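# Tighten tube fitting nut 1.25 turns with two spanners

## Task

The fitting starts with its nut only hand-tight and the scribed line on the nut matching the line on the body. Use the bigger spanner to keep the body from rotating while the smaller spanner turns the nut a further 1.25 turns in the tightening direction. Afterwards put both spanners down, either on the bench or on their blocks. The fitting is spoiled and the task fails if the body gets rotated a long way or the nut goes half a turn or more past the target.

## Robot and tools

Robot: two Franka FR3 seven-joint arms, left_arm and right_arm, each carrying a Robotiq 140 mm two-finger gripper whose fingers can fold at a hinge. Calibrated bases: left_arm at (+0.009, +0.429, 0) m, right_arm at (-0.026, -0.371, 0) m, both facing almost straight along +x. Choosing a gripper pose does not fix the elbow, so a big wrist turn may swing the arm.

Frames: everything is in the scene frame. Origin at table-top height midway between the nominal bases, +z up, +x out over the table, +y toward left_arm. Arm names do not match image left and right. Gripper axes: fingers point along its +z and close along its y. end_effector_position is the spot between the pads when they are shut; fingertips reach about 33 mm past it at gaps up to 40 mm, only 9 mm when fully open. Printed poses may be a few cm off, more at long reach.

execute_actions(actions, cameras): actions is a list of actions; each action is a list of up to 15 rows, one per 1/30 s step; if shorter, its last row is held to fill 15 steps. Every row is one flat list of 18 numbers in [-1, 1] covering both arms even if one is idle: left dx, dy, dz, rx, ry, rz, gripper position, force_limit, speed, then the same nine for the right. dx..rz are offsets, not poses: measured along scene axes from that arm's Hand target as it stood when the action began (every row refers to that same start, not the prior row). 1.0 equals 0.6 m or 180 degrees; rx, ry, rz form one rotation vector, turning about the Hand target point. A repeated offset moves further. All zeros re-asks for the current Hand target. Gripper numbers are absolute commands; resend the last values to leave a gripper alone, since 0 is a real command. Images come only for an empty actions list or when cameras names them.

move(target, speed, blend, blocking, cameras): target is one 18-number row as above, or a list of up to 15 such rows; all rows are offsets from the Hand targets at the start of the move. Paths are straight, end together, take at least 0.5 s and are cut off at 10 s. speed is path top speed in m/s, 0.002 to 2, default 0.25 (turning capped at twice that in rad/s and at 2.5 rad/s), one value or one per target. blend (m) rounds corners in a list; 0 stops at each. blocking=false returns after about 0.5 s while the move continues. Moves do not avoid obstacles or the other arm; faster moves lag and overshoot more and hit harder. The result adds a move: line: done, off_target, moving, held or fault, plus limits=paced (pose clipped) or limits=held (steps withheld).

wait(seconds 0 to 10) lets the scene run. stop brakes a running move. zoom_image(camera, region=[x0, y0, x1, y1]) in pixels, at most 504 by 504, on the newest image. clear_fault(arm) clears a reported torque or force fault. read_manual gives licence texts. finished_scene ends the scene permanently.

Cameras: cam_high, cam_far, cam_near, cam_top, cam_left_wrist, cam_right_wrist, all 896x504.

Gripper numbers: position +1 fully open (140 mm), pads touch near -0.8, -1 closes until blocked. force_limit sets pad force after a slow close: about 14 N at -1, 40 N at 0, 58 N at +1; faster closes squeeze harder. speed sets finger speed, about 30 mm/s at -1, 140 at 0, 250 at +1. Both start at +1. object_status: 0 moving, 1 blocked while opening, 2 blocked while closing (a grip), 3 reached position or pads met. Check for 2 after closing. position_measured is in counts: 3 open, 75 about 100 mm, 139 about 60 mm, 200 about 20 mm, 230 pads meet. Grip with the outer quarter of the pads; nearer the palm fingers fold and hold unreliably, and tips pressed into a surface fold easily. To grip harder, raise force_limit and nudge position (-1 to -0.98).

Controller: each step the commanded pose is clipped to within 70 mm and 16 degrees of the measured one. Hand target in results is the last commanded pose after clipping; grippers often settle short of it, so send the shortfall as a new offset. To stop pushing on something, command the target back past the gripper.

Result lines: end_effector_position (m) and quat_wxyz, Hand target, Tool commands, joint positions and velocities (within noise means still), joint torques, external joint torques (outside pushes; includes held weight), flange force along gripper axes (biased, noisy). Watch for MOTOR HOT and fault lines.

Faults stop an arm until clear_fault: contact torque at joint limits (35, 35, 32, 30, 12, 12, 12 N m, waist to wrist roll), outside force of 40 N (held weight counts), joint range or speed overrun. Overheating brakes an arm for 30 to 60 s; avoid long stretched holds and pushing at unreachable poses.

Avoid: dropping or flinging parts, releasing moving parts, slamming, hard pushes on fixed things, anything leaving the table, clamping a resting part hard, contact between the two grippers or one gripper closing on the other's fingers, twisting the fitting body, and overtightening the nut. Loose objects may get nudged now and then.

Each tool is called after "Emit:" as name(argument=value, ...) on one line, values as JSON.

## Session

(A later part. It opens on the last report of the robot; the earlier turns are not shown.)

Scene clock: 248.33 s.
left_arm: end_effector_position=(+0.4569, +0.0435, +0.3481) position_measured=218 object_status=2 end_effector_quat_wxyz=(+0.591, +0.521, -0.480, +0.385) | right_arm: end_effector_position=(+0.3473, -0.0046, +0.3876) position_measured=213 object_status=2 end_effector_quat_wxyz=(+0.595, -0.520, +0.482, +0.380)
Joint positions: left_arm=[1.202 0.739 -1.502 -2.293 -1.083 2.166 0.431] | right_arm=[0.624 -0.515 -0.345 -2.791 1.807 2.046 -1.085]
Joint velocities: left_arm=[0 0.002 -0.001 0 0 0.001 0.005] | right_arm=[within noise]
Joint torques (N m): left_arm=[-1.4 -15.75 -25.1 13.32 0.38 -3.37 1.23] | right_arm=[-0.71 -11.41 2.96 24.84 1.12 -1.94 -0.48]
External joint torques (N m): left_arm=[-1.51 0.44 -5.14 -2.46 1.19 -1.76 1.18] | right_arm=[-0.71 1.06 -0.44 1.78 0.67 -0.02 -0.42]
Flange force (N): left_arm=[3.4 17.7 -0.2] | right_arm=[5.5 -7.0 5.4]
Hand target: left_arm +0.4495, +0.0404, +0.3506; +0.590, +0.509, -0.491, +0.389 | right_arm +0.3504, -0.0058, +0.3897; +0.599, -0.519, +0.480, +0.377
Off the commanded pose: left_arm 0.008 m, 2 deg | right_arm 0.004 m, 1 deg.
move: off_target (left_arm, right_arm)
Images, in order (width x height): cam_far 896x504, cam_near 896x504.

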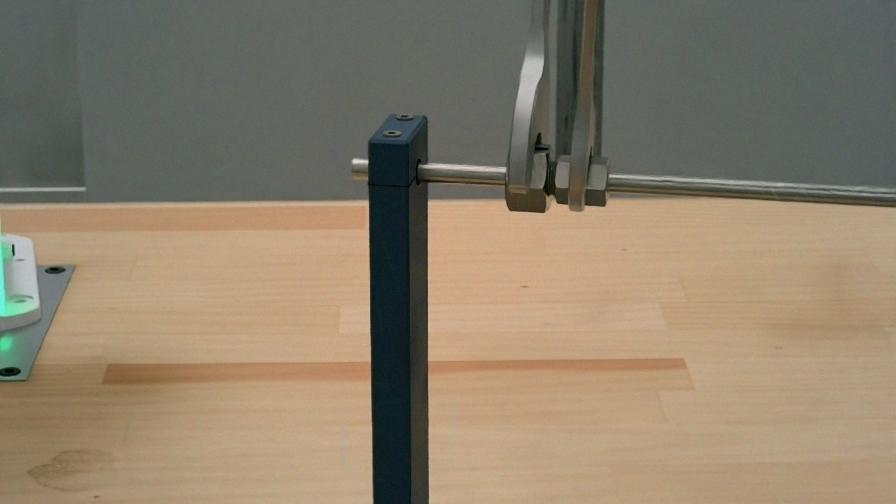

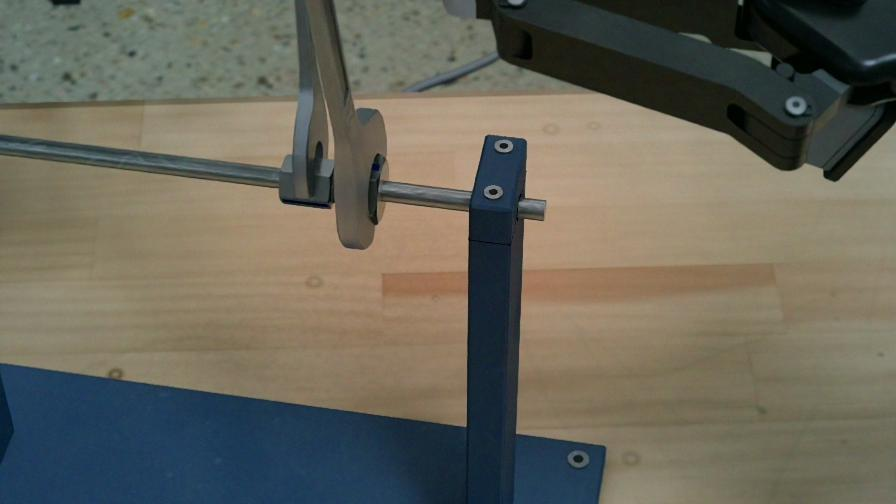

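Emit:
move(target=[[0.0040,-0.0002,-0.0010,0.00102,0.00546,0,-0.98,0.2,-1,0,0,0,0,0,0,-0.98,0.3,-1],[0.0310,-0.0052,0.0467,0.00102,0.00546,0,-0.98,0.2,-1,0,0,0,0,0,0,-0.98,0.3,-1],[0.1262,-0.0228,-0.0052,0.02277,0.12233,0,-0.98,0.2,-1,0,0,0,0,0,0,-0.98,0.3,-1],[0.1912,-0.0350,-0.0853,0.04311,0.23155,0,-0.98,0.2,-1,0,0,0,0,0,0,-0.98,0.3,-1],[0.2253,-0.0413,-0.1833,0.06436,0.34569,0,-0.98,0.2,-1,0,0,0,0,0,0,-0.98,0.3,-1]], speed=[0.04,0.06,0.2,0.2,0.2], blend=[0.001,0.002,0.01,0.01,0], cameras=["cam_near","cam_top","cam_far"])

Emit:
zoom_image(camera="cam_far", region=[545, 135, 620, 225])

Emit:
zoom_image(camera="cam_near", region=[260, 60, 380, 220])

Emit:
zoom_image(camera="cam_top", region=[400, 220, 540, 340])

Scene clock: 255.57 s.
left_arm: end_effector_position=(+0.5857, +0.0164, +0.2385) position_measured=218 object_status=2 end_effector_quat_wxyz=(+0.705, +0.692, -0.153, +0.027) | right_arm: end_effector_position=(+0.3473, -0.0046, +0.3876) position_measured=213 object_status=2 end_effector_quat_wxyz=(+0.595, -0.520, +0.482, +0.380)
Joint positions: left_arm=[0.559 0.909 -0.893 -1.757 -1.043 2.005 -0.596] | right_arm=[0.624 -0.515 -0.345 -2.791 1.807 2.046 -1.085]
Joint velocities: left_arm=[0 -0.001 -0.002 -0.002 0 -0.001 -0.006] | right_arm=[within noise]
Joint torques (N m): left_arm=[-0.73 -41.61 -22.84 15.87 -1.55 -2.28 -0.32] | right_arm=[-0.64 -11.42 2.96 24.87 1.12 -1.94 -0.46]
External joint torques (N m): left_arm=[-0.83 -1.77 -2.31 0.31 -0.43 -0.58 -0.42] | right_arm=[-0.68 0.97 -0.47 1.87 0.68 -0.02 -0.4]
Flange force (N): left_arm=[-0.7 5.8 1.1] | right_arm=[5.2 -7.1 5.4]
Hand target: left_arm +0.5847, +0.0156, +0.2406; +0.707, +0.691, -0.151, +0.022 | right_arm +0.3504, -0.0058, +0.3897; +0.599, -0.519, +0.480, +0.377
Off the commanded pose: left_arm 0.002 m, 1 deg | right_arm 0.004 m, 1 deg.
move: off_target (right_arm)
Images, in order (width x height): cam_far 896x504, cam_near 896x504, cam_top 896x504.

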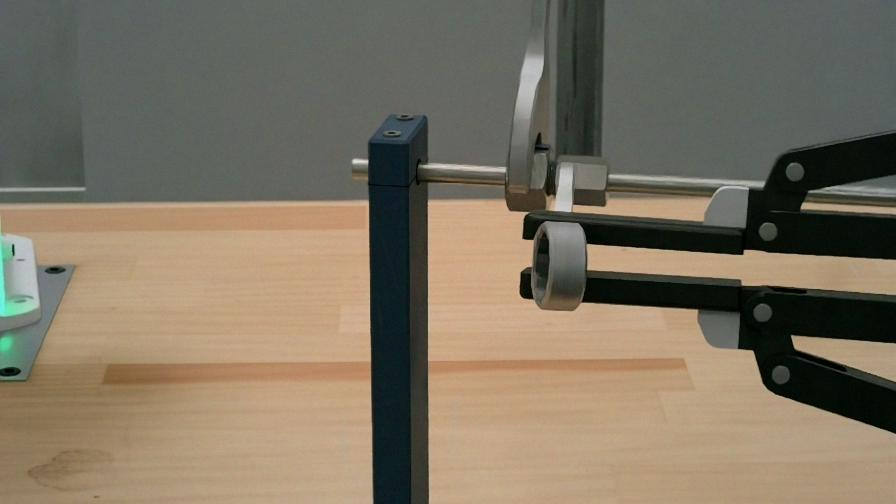

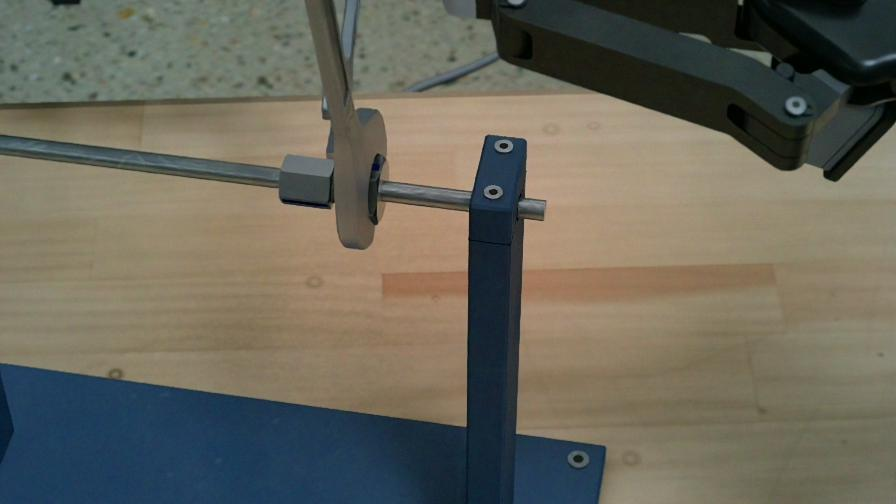

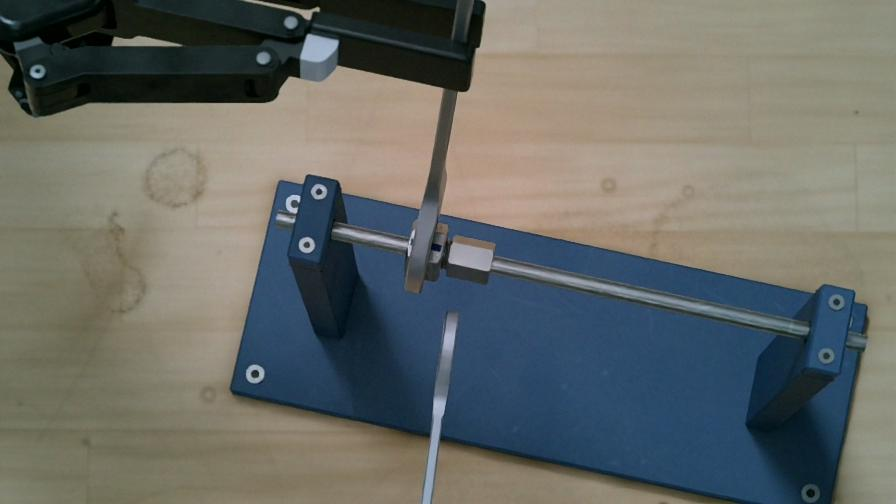

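Scaled by 5.600 from the camera's 896x504 image, which has a finer 1280x720 frame.

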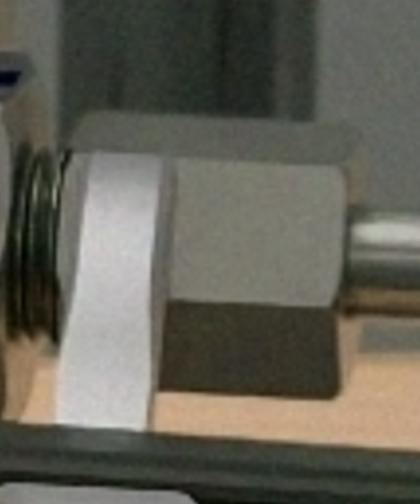

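Scaled by 3.150 from the camera's 896x504 image, which has a finer 1280x720 frame.

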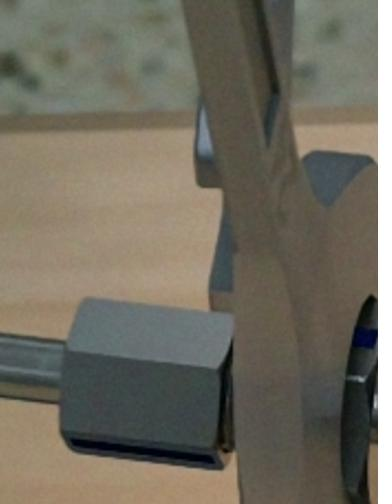

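Scaled by 3.600 from the camera's 896x504 image, which has a finer 1280x720 frame.

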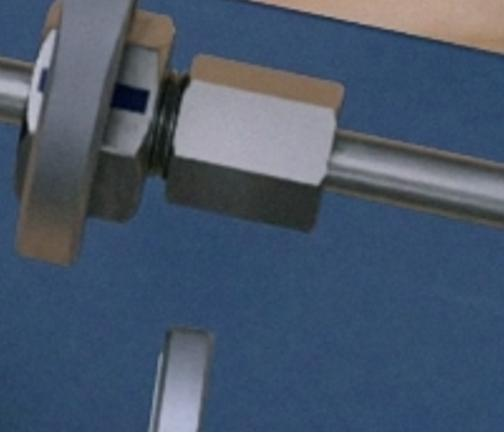

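Emit:
execute_actions(actions=[[[0,0,0,0,0,0,-1,0.8,-1,0,0,0,0,0,0,-1,0.8,-1]],[[0,0,0,0,0,0,-1,0.8,-1,0,0,0,0,0,0,-1,0.8,-1]]], cameras=[])

Emit:
move(target=[[0,0,0,0,0,-0.01056,-1,0.8,-1,0,0,0,0,0,0,-1,0.8,-1],[-0.0320,0.0060,0,0,0,-0.01056,-1,0.8,-1,0,0,0,0,0,0,-1,0.8,-1]], speed=0.05, cameras=["cam_near","cam_top","cam_far"])

Emit:
zoom_image(camera="cam_far", region=[500, 120, 640, 240])

Emit:
zoom_image(camera="cam_near", region=[260, 120, 380, 240])

Emit:
zoom_image(camera="cam_top", region=[400, 220, 540, 340])

Scene clock: 259.80 s.
left_arm: end_effector_position=(+0.5857, +0.0164, +0.2385) position_measured=219 object_status=2 end_effector_quat_wxyz=(+0.705, +0.692, -0.152, +0.026) | right_arm: end_effector_position=(+0.3473, -0.0046, +0.3876) position_measured=213 object_status=2 end_effector_quat_wxyz=(+0.595, -0.520, +0.482, +0.380)
Joint positions: left_arm=[0.559 0.909 -0.893 -1.757 -1.043 2.005 -0.598] | right_arm=[0.624 -0.515 -0.345 -2.791 1.807 2.046 -1.085]
Joint torques (N m): left_arm=[-0.52 -41.44 -23.05 15.89 -1.56 -2.21 -0.3] | right_arm=[-0.64 -11.42 2.97 24.86 1.12 -1.93 -0.47]
External joint torques (N m): left_arm=[-0.56 -1.58 -2.45 0.32 -0.43 -0.51 -0.4] | right_arm=[-0.63 1.1 -0.41 1.81 0.67 -0.01 -0.41]
External joint torques at the end of the 1st action: left_arm=[-0.58 -1.63 -2.51 0.34 -0.41 -0.51 -0.38] | right_arm=[-0.67 1 -0.47 1.82 0.66 -0.01 -0.42]
Flange force (N): left_arm=[-1.1 5.8 1.0] | right_arm=[5.6 -7.2 5.7]
Flange force at the end of the 1st action (N): left_arm=[-1.1 6.0 1.0] | right_arm=[5.3 -7.0 5.4]
Hand target: left_arm +0.5847, +0.0156, +0.2406; +0.707, +0.691, -0.151, +0.022 | right_arm +0.3504, -0.0058, +0.3897; +0.599, -0.519, +0.480, +0.377
Off the commanded pose: left_arm 0.002 m, 1 deg | right_arm 0.004 m, 1 deg.
No camera images: "cameras" was empty.

Scene clock: 261.47 s.
left_arm: end_effector_position=(+0.5667, +0.0206, +0.2383) position_measured=219 object_status=2 end_effector_quat_wxyz=(+0.706, +0.689, -0.160, +0.009) | right_arm: end_effector_position=(+0.3473, -0.0046, +0.3876) position_measured=213 object_status=2 end_effector_quat_wxyz=(+0.595, -0.520, +0.482, +0.380)
Joint positions: left_arm=[0.582 0.897 -0.901 -1.792 -1.024 1.979 -0.604] | right_arm=[0.624 -0.515 -0.345 -2.791 1.807 2.046 -1.085]
Joint torques (N m): left_arm=[-0.74 -40.6 -23.75 13.74 -1.6 -2.27 0.24] | right_arm=[-0.63 -11.43 2.98 24.82 1.12 -1.94 -0.46]
External joint torques (N m): left_arm=[-0.67 -1.86 -3.26 -1.46 -0.42 -0.55 0.13] | right_arm=[-0.59 1.04 -0.37 1.75 0.67 -0.02 -0.41]
Flange force (N): left_arm=[-9.7 9.8 2.2] | right_arm=[5.3 -6.8 5.6]
Hand target: left_arm +0.5655, +0.0192, +0.2406; +0.707, +0.688, -0.162, +0.010 | right_arm +0.3504, -0.0058, +0.3897; +0.599, -0.519, +0.480, +0.377
Off the commanded pose: left_arm 0.003 m, 0 deg | right_arm 0.004 m, 1 deg.
move: off_target (right_arm)
Images, in order (width x height): cam_far 896x504, cam_near 896x504, cam_top 896x504.

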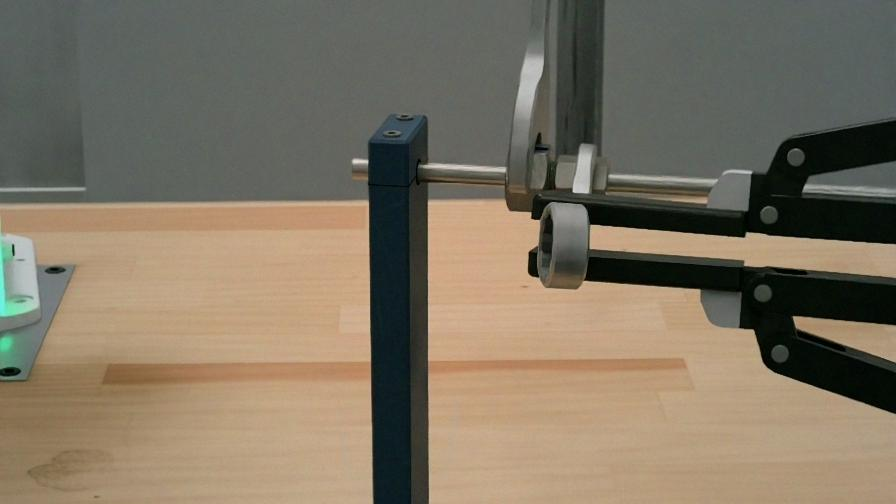

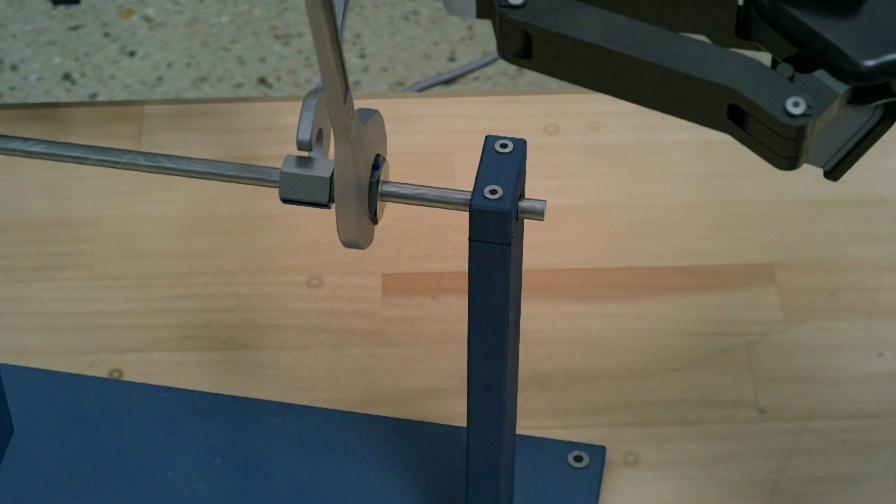

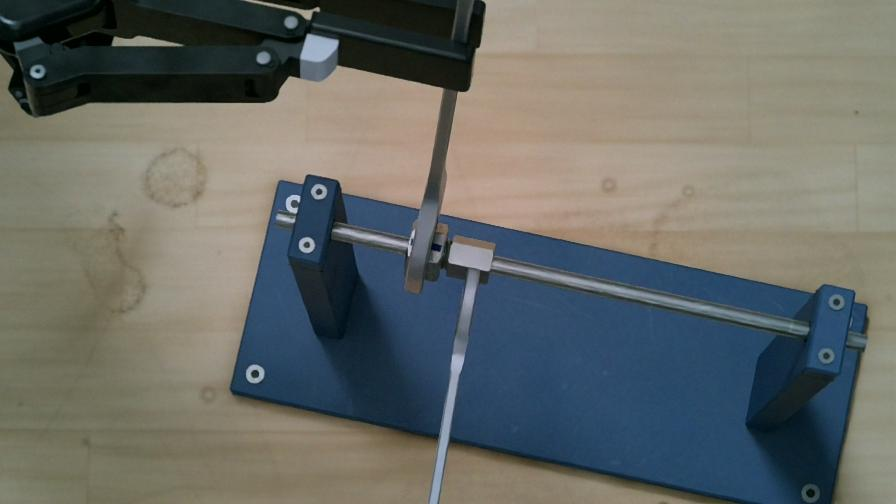

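Scaled by 3.600 from the camera's 896x504 image, which has a finer 1280x720 frame.

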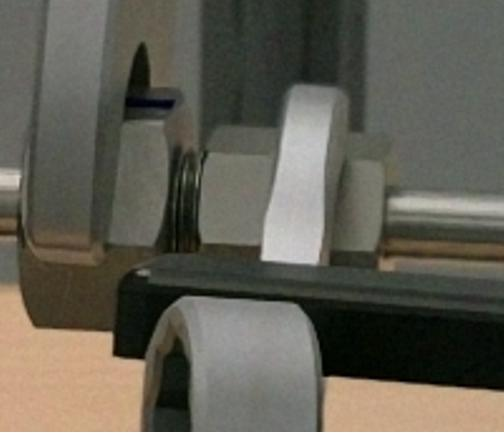

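Scaled by 4.200 from the camera's 896x504 image, which has a finer 1280x720 frame.

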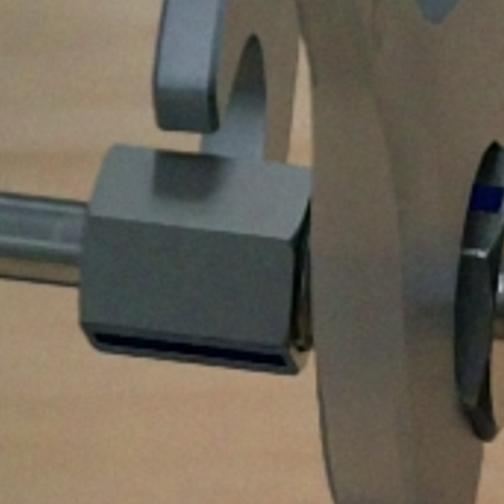

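Scaled by 3.600 from the camera's 896x504 image, which has a finer 1280x720 frame.

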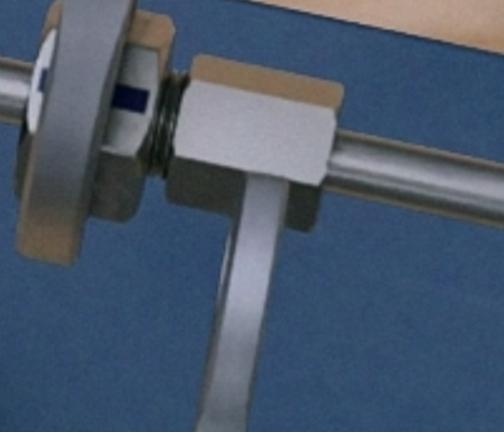

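Emit:
move(target=[0,0,0,-0.00071,-0.00382,0,-1,0.8,-1,0,0,0,0,0,0,-1,0.8,-1], speed=0.05, cameras=[])

Scene clock: 263.23 s.
left_arm: end_effector_position=(+0.5660, +0.0200, +0.2393) position_measured=219 object_status=2 end_effector_quat_wxyz=(+0.707, +0.688, -0.164, +0.012) | right_arm: end_effector_position=(+0.3473, -0.0046, +0.3876) position_measured=213 object_status=2 end_effector_quat_wxyz=(+0.595, -0.520, +0.482, +0.380)
Joint positions: left_arm=[0.583 0.897 -0.904 -1.794 -1.024 1.979 -0.594] | right_arm=[0.624 -0.515 -0.345 -2.791 1.807 2.046 -1.085]
Joint velocities: left_arm=[-0.001 -0.001 -0.001 -0.001 0.001 0 0.006] | right_arm=[within noise]
Joint torques (N m): left_arm=[-0.39 -40.38 -23.53 14.32 -1.59 -2.06 0.38] | right_arm=[-0.62 -11.38 2.92 24.84 1.12 -1.94 -0.47]
External joint torques (N m): left_arm=[-0.53 -1.64 -3.08 -0.95 -0.41 -0.34 0.28] | right_arm=[-0.65 1.08 -0.49 1.79 0.68 -0.01 -0.41]
Flange force (N): left_arm=[-7.8 8.4 2.2] | right_arm=[5.6 -7.1 5.5]
Hand target: left_arm +0.5655, +0.0192, +0.2406; +0.707, +0.687, -0.167, +0.015 | right_arm +0.3504, -0.0058, +0.3897; +0.599, -0.519, +0.480, +0.377
Off the commanded pose: left_arm 0.002 m, 0 deg | right_arm 0.004 m, 1 deg.
move: off_target (right_arm)
No camera images: "cameras" was empty.

Emit:
move(target=[[0,0,-0.0018,0,0,0,-1,0.8,-1,0,0,0,0,0,0,-1,0.8,-1],[-0.0225,0.0035,-0.0018,0,0,0,-1,0.8,-1,0,0,0,0,0,0,-1,0.8,-1]], speed=0.04, cameras=["cam_near","cam_far"])

Emit:
zoom_image(camera="cam_far", region=[500, 120, 640, 240])

Emit:
zoom_image(camera="cam_near", region=[260, 120, 380, 240])

Scene clock: 268.80 s.
left_arm: end_effector_position=(+0.5641, +0.0268, +0.2385) position_measured=219 object_status=2 end_effector_quat_wxyz=(+0.704, +0.692, -0.156, +0.022) | right_arm: end_effector_position=(+0.3473, -0.0046, +0.3876) position_measured=213 object_status=2 end_effector_quat_wxyz=(+0.595, -0.520, +0.482, +0.380)
Joint positions: left_arm=[0.62 0.877 -0.922 -1.84 -1.041 2.005 -0.572] | right_arm=[0.624 -0.515 -0.345 -2.791 1.807 2.046 -1.085]
Joint velocities: left_arm=[0.003 0.001 0.001 -0.001 -0.001 0.002 0.004] | right_arm=[within noise]
Joint torques (N m): left_arm=[-3.21 -38.08 -24.09 9.13 0.98 -4.17 0.42] | right_arm=[-0.64 -11.46 2.92 24.84 1.12 -1.95 -0.49]
External joint torques (N m): left_arm=[-3.26 -0.51 -3.64 -6.09 2.09 -2.44 0.32] | right_arm=[-0.67 1.09 -0.49 1.78 0.67 -0.01 -0.43]
Flange force (N): left_arm=[-17.5 9.1 1.2] | right_arm=[5.7 -7.1 5.5]
Hand target: left_arm +0.5520, +0.0213, +0.2395; +0.707, +0.687, -0.167, +0.015 | right_arm +0.3504, -0.0058, +0.3897; +0.599, -0.519, +0.480, +0.377
Off the commanded pose: left_arm 0.013 m, 2 deg | right_arm 0.004 m, 1 deg.
move: off_target (left_arm, right_arm)
Images, in order (width x height): cam_far 896x504, cam_near 896x504.

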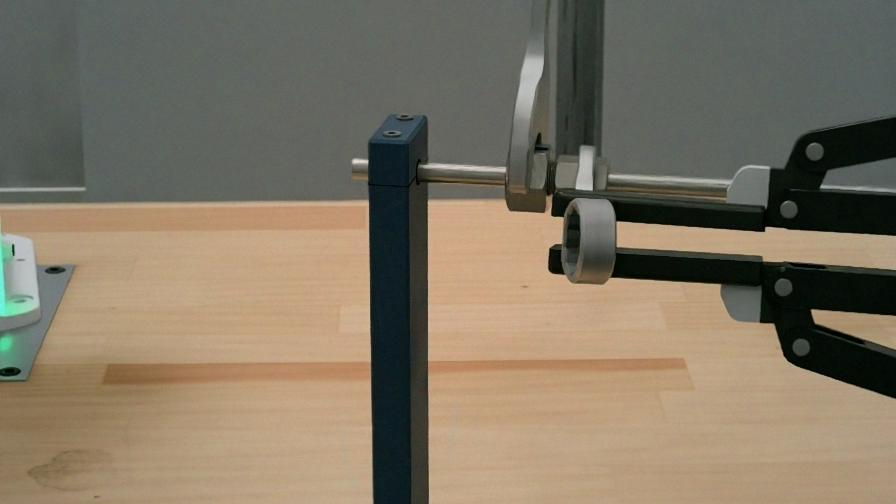

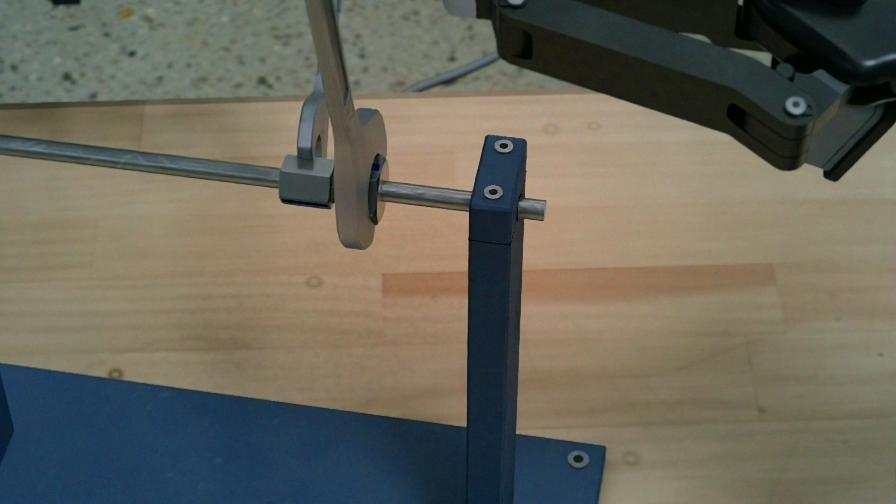

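Scaled by 3.600 from the camera's 896x504 image, which has a finer 1280x720 frame.

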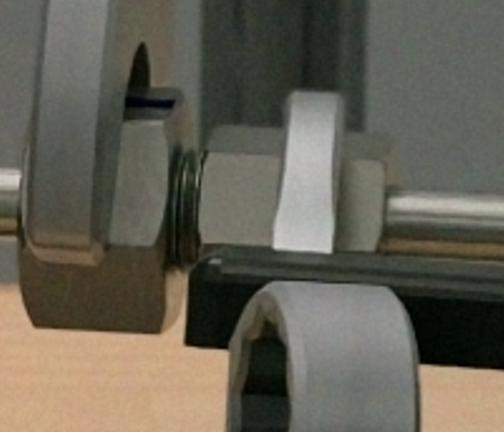

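Scaled by 4.200 from the camera's 896x504 image, which has a finer 1280x720 frame.

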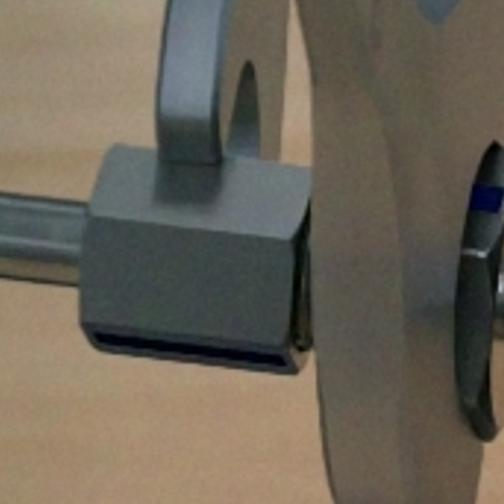

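Emit:
execute_actions(actions=[], cameras=["cam_left_wrist","cam_right_wrist","cam_high","cam_top"])

Emit:
zoom_image(camera="cam_left_wrist", region=[400, 60, 580, 360])

Scene clock: 270.90 s.
left_arm: end_effector_position=(+0.5641, +0.0268, +0.2386) position_measured=219 object_status=2 end_effector_quat_wxyz=(+0.704, +0.692, -0.156, +0.023) | right_arm: end_effector_position=(+0.3473, -0.0046, +0.3876) position_measured=213 object_status=2 end_effector_quat_wxyz=(+0.595, -0.520, +0.482, +0.380)
Joint positions: left_arm=[0.62 0.877 -0.922 -1.84 -1.041 2.005 -0.571] | right_arm=[0.624 -0.515 -0.345 -2.791 1.807 2.046 -1.085]
Joint velocities: within noise
Joint torques (N m): left_arm=[-3.43 -38.02 -23.92 9.04 0.97 -4.13 0.45] | right_arm=[-0.65 -11.39 2.97 24.83 1.12 -1.94 -0.47]
External joint torques (N m): left_arm=[-3.34 -0.57 -3.41 -6.04 2.08 -2.37 0.35] | right_arm=[-0.66 1.01 -0.43 1.84 0.68 -0.02 -0.41]
Flange force (N): left_arm=[-17.2 8.8 1.3] | right_arm=[5.3 -7.0 5.5]
Hand target: left_arm +0.5520, +0.0213, +0.2395; +0.707, +0.687, -0.167, +0.015 | right_arm +0.3504, -0.0058, +0.3897; +0.599, -0.519, +0.480, +0.377
Tool commands: left_gripper/position=-1.0 left_gripper/force_limit=+0.8 left_gripper/speed=-1.0 right_gripper/position=-1.0 right_gripper/force_limit=+0.8 right_gripper/speed=-1.0
Off the commanded pose: left_arm 0.013 m, 2 deg | right_arm 0.004 m, 1 deg.
camera_calibration:
cam_left_wrist: T_world_to_cam=[[-0.254959, 0.0142304, 0.966847, -0.0786062], [-0.819602, 0.527376, -0.223892, 0.503208], [-0.513078, -0.849513, -0.122796, 0.487671], [0, 0, 0, 1]] pos_world=[0.642602, 0.150021, 0.248549]
cam_right_wrist: T_world_to_cam=[[-0.948465, 0.16473, -0.270698, 0.438918], [-0.307902, -0.277175, 0.910149, -0.241408], [0.0748982, 0.946593, 0.313612, 0.00136372], [0, 0, 0, 1]] pos_world=[0.341866, -0.140506, 0.338103]
Images, in order (width x height): cam_high 896x504, cam_top 896x504, cam_left_wrist 896x504, cam_right_wrist 896x504.

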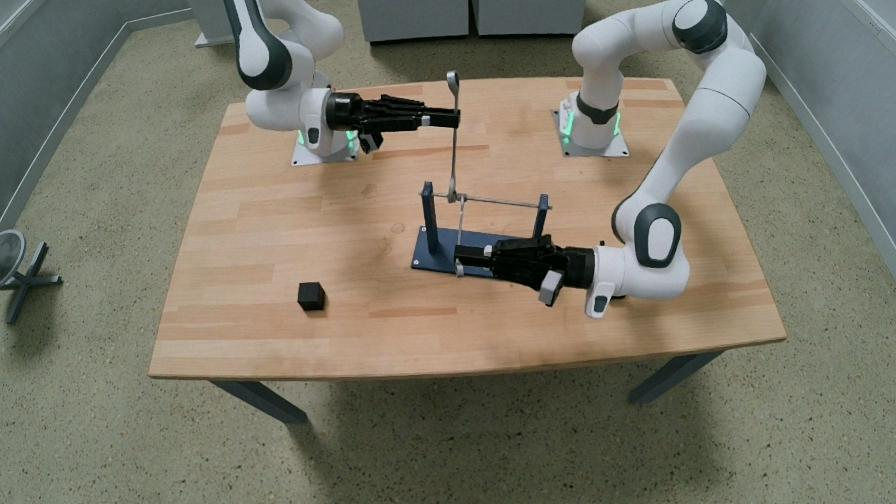

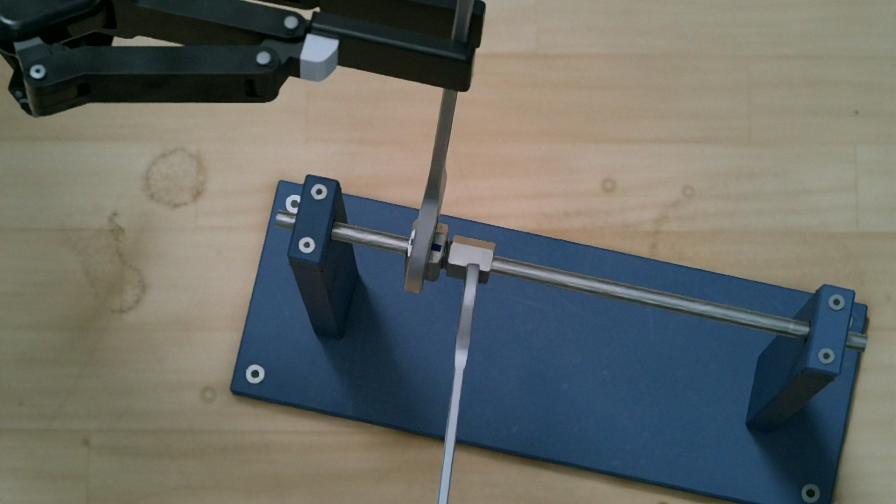

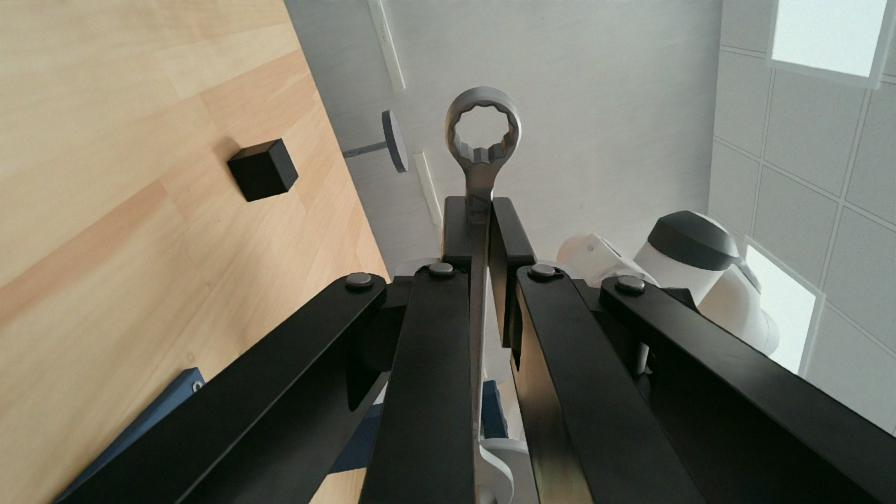

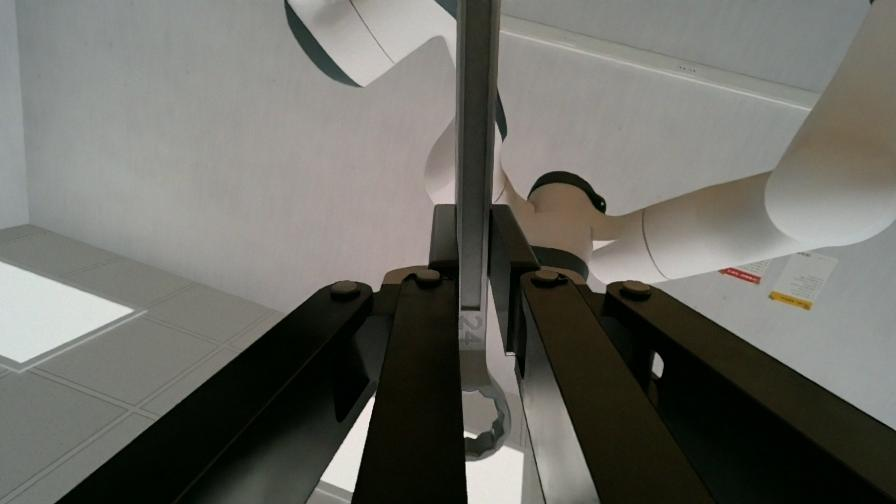

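Scaled by 1.680 from the camera's 896x504 image, which has a finer 1280x720 frame.

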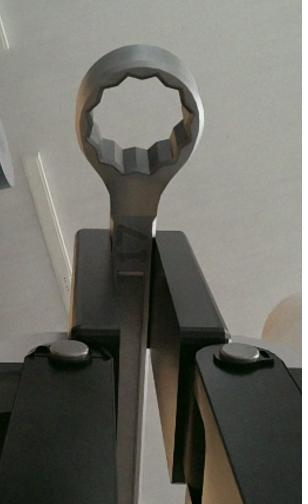

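Emit:
move(target=[[0.0250,-0.0045,0,0,0,0,-1,0.8,-1,0,0,0,0,0,0,-1,0.8,-1],[0.0250,-0.0045,0,0.00819,-0.00153,0,-1,0.8,-1,0,0,0,0,0,0,-1,0.8,-1],[0.0070,-0.0020,0,0.00819,-0.00153,0,-1,0.8,-1,0,0,0,0,0,0,-1,0.8,-1]], speed=0.05, cameras=[])

Scene clock: 279.10 s.
left_arm: end_effector_position=(+0.5663, +0.0247, +0.2383) position_measured=219 object_status=2 end_effector_quat_wxyz=(+0.696, +0.700, -0.160, +0.021) | right_arm: end_effector_position=(+0.3473, -0.0046, +0.3876) position_measured=213 object_status=2 end_effector_quat_wxyz=(+0.595, -0.520, +0.482, +0.380)
Joint positions: left_arm=[0.605 0.862 -0.915 -1.829 -1.032 2.011 -0.59] | right_arm=[0.624 -0.515 -0.345 -2.791 1.807 2.046 -1.085]
Joint torques (N m): left_arm=[-2.93 -38.84 -23.77 10.36 0.51 -3.76 0.4] | right_arm=[-0.64 -11.42 2.98 24.86 1.12 -1.93 -0.47]
External joint torques (N m): left_arm=[-2.88 -1.08 -3.64 -5.19 1.61 -2.11 0.29] | right_arm=[-0.72 0.98 -0.5 1.86 0.68 0 -0.41]
Flange force (N): left_arm=[-16.4 9.8 1.3] | right_arm=[5.3 -7.0 5.3]
Hand target: left_arm +0.5562, +0.0201, +0.2395; +0.698, +0.696, -0.169, +0.014 | right_arm +0.3504, -0.0058, +0.3897; +0.599, -0.519, +0.480, +0.377
Off the commanded pose: left_arm 0.011 m, 1 deg | right_arm 0.004 m, 1 deg.
move: off_target (left_arm, right_arm)
No camera images: "cameras" was empty.

Emit:
move(target=[[0.0180,-0.0030,0,0,0,0,-1,0.8,-1,0,0,0,0,0,0,-1,0.8,-1],[0.0180,-0.0030,0,-0.01638,0.00305,0,-1,0.8,-1,0,0,0,0,0,0,-1,0.8,-1],[0.0000,0.0000,0,-0.01638,0.00305,0,-1,0.8,-1,0,0,0,0,0,0,-1,0.8,-1]], speed=0.05, cameras=["cam_near","cam_far","cam_top"])

Emit:
zoom_image(camera="cam_near", region=[270, 120, 345, 220])

Emit:
zoom_image(camera="cam_far", region=[545, 125, 620, 225])

Emit:
zoom_image(camera="cam_top", region=[440, 230, 510, 310])

Scene clock: 282.03 s.
left_arm: end_effector_position=(+0.5647, +0.0241, +0.2380) position_measured=219 object_status=2 end_effector_quat_wxyz=(+0.714, +0.682, -0.157, +0.020) | right_arm: end_effector_position=(+0.3473, -0.0046, +0.3876) position_measured=213 object_status=2 end_effector_quat_wxyz=(+0.595, -0.520, +0.482, +0.380)
Joint positions: left_arm=[0.62 0.918 -0.933 -1.821 -1.025 1.998 -0.57] | right_arm=[0.624 -0.515 -0.345 -2.791 1.807 2.046 -1.085]
Joint velocities: left_arm=[0 0.001 -0.001 -0.001 0 0 0.004] | right_arm=[within noise]
Joint torques (N m): left_arm=[-2.42 -38.82 -24.34 10.06 0.13 -3.63 0.26] | right_arm=[-0.67 -11.42 2.96 24.84 1.12 -1.92 -0.44]
External joint torques (N m): left_arm=[-2.49 -0.98 -3.11 -4.44 1.27 -1.81 0.16] | right_arm=[-0.67 1.06 -0.44 1.74 0.67 0 -0.38]
Flange force (N): left_arm=[-13.7 8.9 1.5] | right_arm=[5.3 -6.9 5.4]
Hand target: left_arm +0.5562, +0.0201, +0.2395; +0.716, +0.678, -0.165, +0.015 | right_arm +0.3504, -0.0058, +0.3897; +0.599, -0.519, +0.480, +0.377
Off the commanded pose: left_arm 0.009 m, 1 deg | right_arm 0.004 m, 1 deg.
move: off_target (left_arm, right_arm)
Images, in order (width x height): cam_far 896x504, cam_near 896x504, cam_top 896x504.

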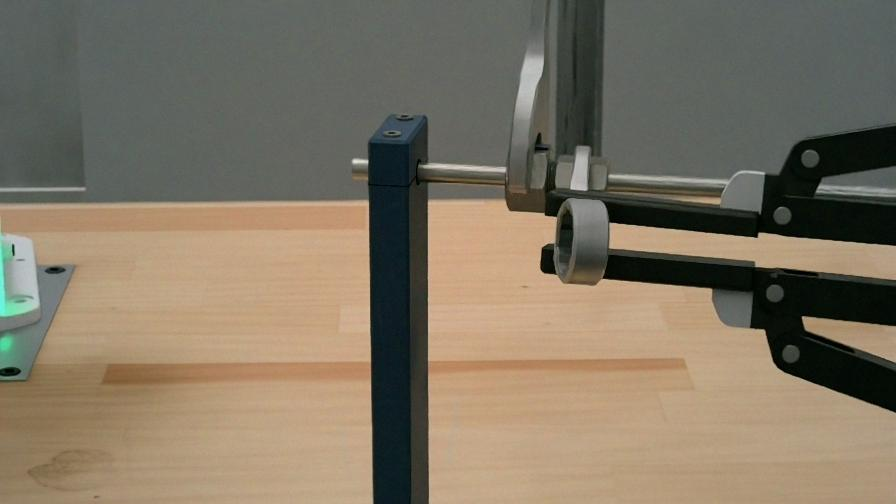

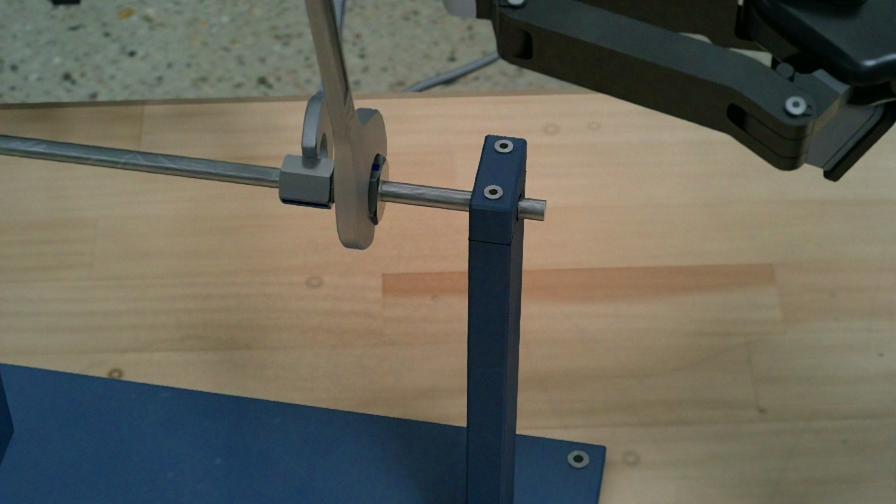

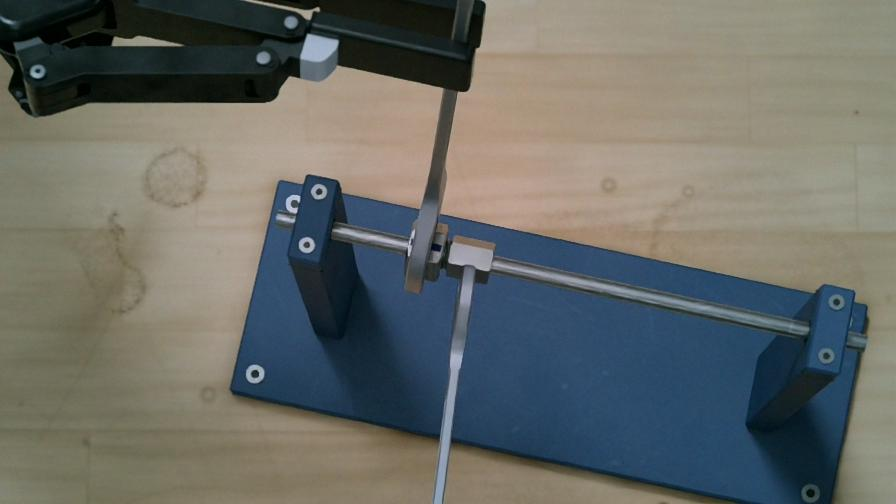

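Scaled by 5.040 from the camera's 896x504 image, which has a finer 1280x720 frame.

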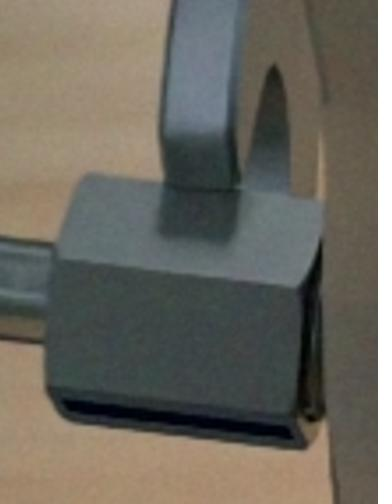

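Scaled by 5.040 from the camera's 896x504 image, which has a finer 1280x720 frame.

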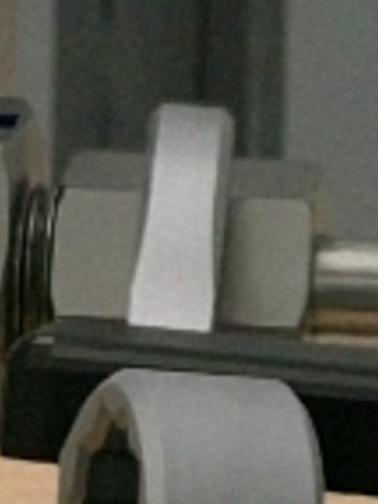

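Scaled by 6.300 from the camera's 896x504 image, which has a finer 1280x720 frame.

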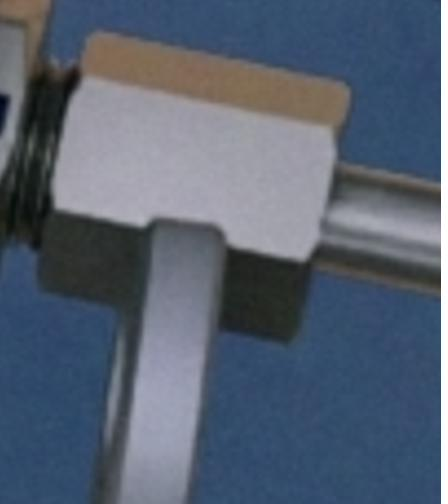

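Emit:
move(target=[[0.0463,-0.0080,0,0,0,0,-1,0.8,-1,0,0,0,0,0,0,-1,0.8,-1],[0.0437,-0.0213,0.0033,0.02731,-0.00508,-0.0100,-1,0.8,-1,0,0,0,0,0,0,-1,0.8,-1]], speed=0.06, cameras=["cam_near","cam_far","cam_top"])

Emit:
zoom_image(camera="cam_top", region=[400, 220, 540, 360])

Emit:
zoom_image(camera="cam_near", region=[260, 60, 380, 220])

Emit:
zoom_image(camera="cam_far", region=[500, 120, 640, 240])

Scene clock: 289.63 s.
left_arm: end_effector_position=(+0.5831, +0.0077, +0.2397) position_measured=219 object_status=2 end_effector_quat_wxyz=(+0.686, +0.705, -0.182, +0.005) | right_arm: end_effector_position=(+0.3473, -0.0046, +0.3876) position_measured=213 object_status=2 end_effector_quat_wxyz=(+0.595, -0.520, +0.482, +0.380)
Joint positions: left_arm=[0.511 0.91 -0.879 -1.688 -0.96 1.978 -0.669] | right_arm=[0.624 -0.515 -0.345 -2.791 1.807 2.046 -1.085]
Joint velocities: left_arm=[-0.001 0 0 -0.002 0 0.001 -0.006] | right_arm=[within noise]
Joint torques (N m): left_arm=[-0.91 -43.74 -22.27 16.6 -1.29 -1.68 -0.3] | right_arm=[-0.63 -11.39 2.96 24.83 1.12 -1.95 -0.46]
External joint torques (N m): left_arm=[-0.99 -2.53 -2.09 0.35 -0.1 -0.3 -0.41] | right_arm=[-0.62 1.01 -0.41 1.82 0.67 -0.03 -0.4]
Flange force (N): left_arm=[-1.3 6.5 1.1] | right_arm=[5.3 -7.0 5.5]
Hand target: left_arm +0.5824, +0.0074, +0.2415; +0.685, +0.705, -0.182, +0.002 | right_arm +0.3504, -0.0058, +0.3897; +0.599, -0.519, +0.480, +0.377
Off the commanded pose: left_arm 0.002 m, 0 deg | right_arm 0.004 m, 1 deg.
move: off_target (right_arm)
Images, in order (width x height): cam_far 896x504, cam_near 896x504, cam_top 896x504.

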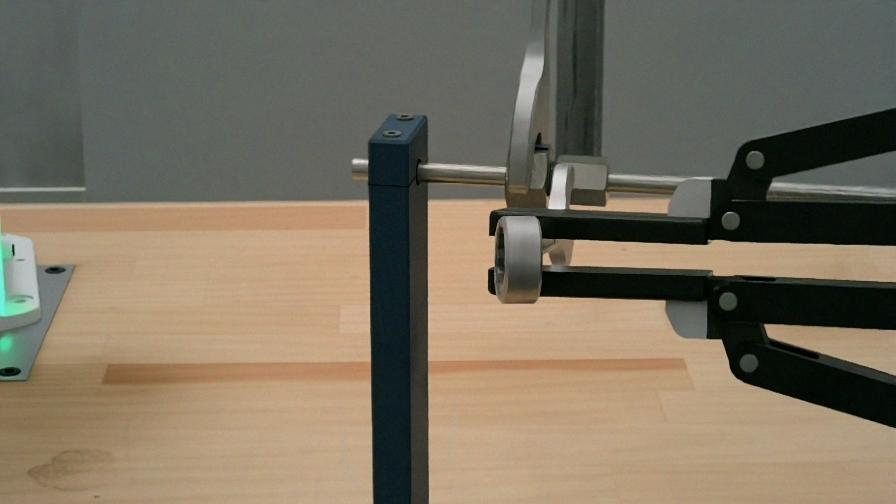

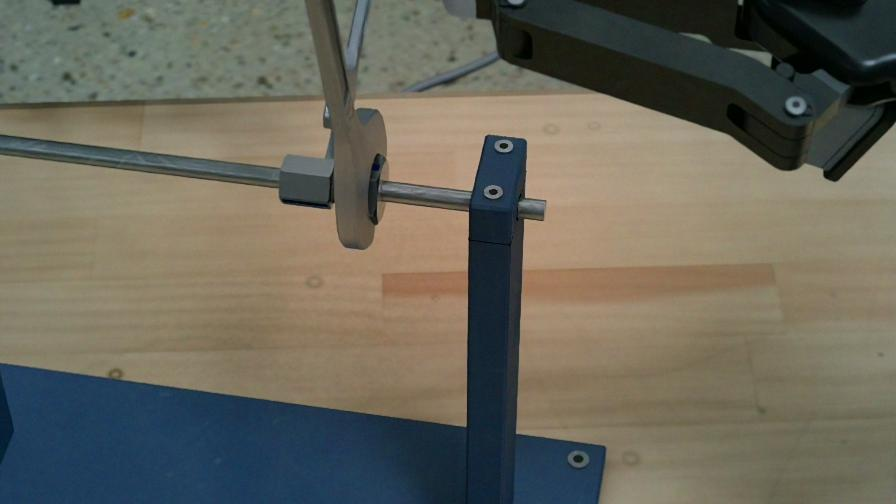

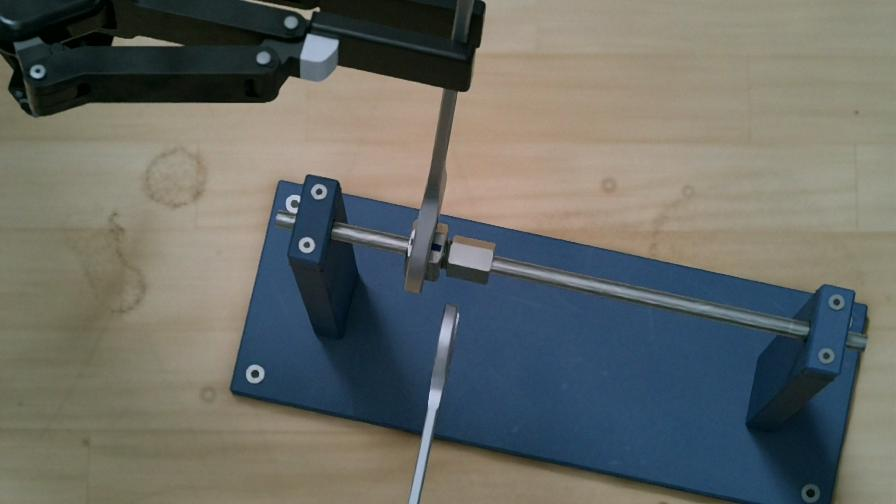

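Scaled by 3.600 from the camera's 896x504 image, which has a finer 1280x720 frame.

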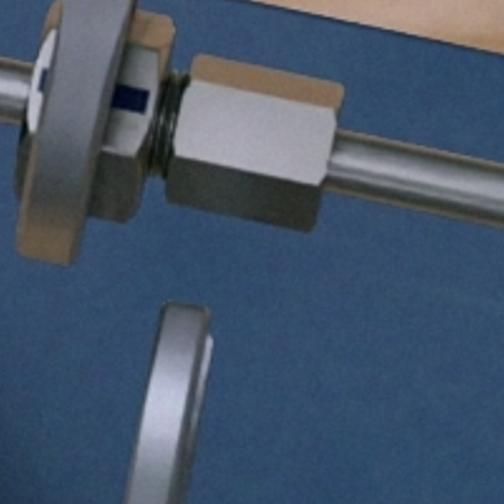

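Scaled by 3.150 from the camera's 896x504 image, which has a finer 1280x720 frame.

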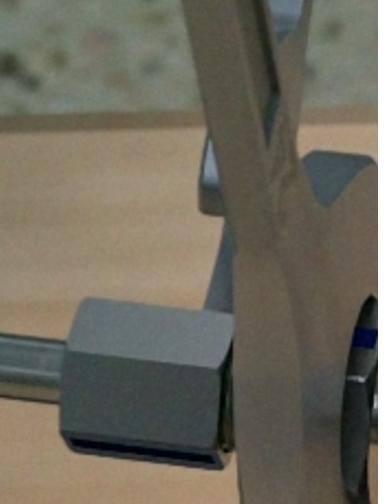

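Scaled by 3.600 from the camera's 896x504 image, which has a finer 1280x720 frame.

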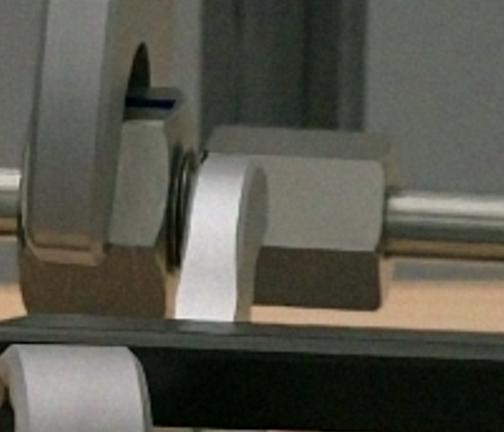

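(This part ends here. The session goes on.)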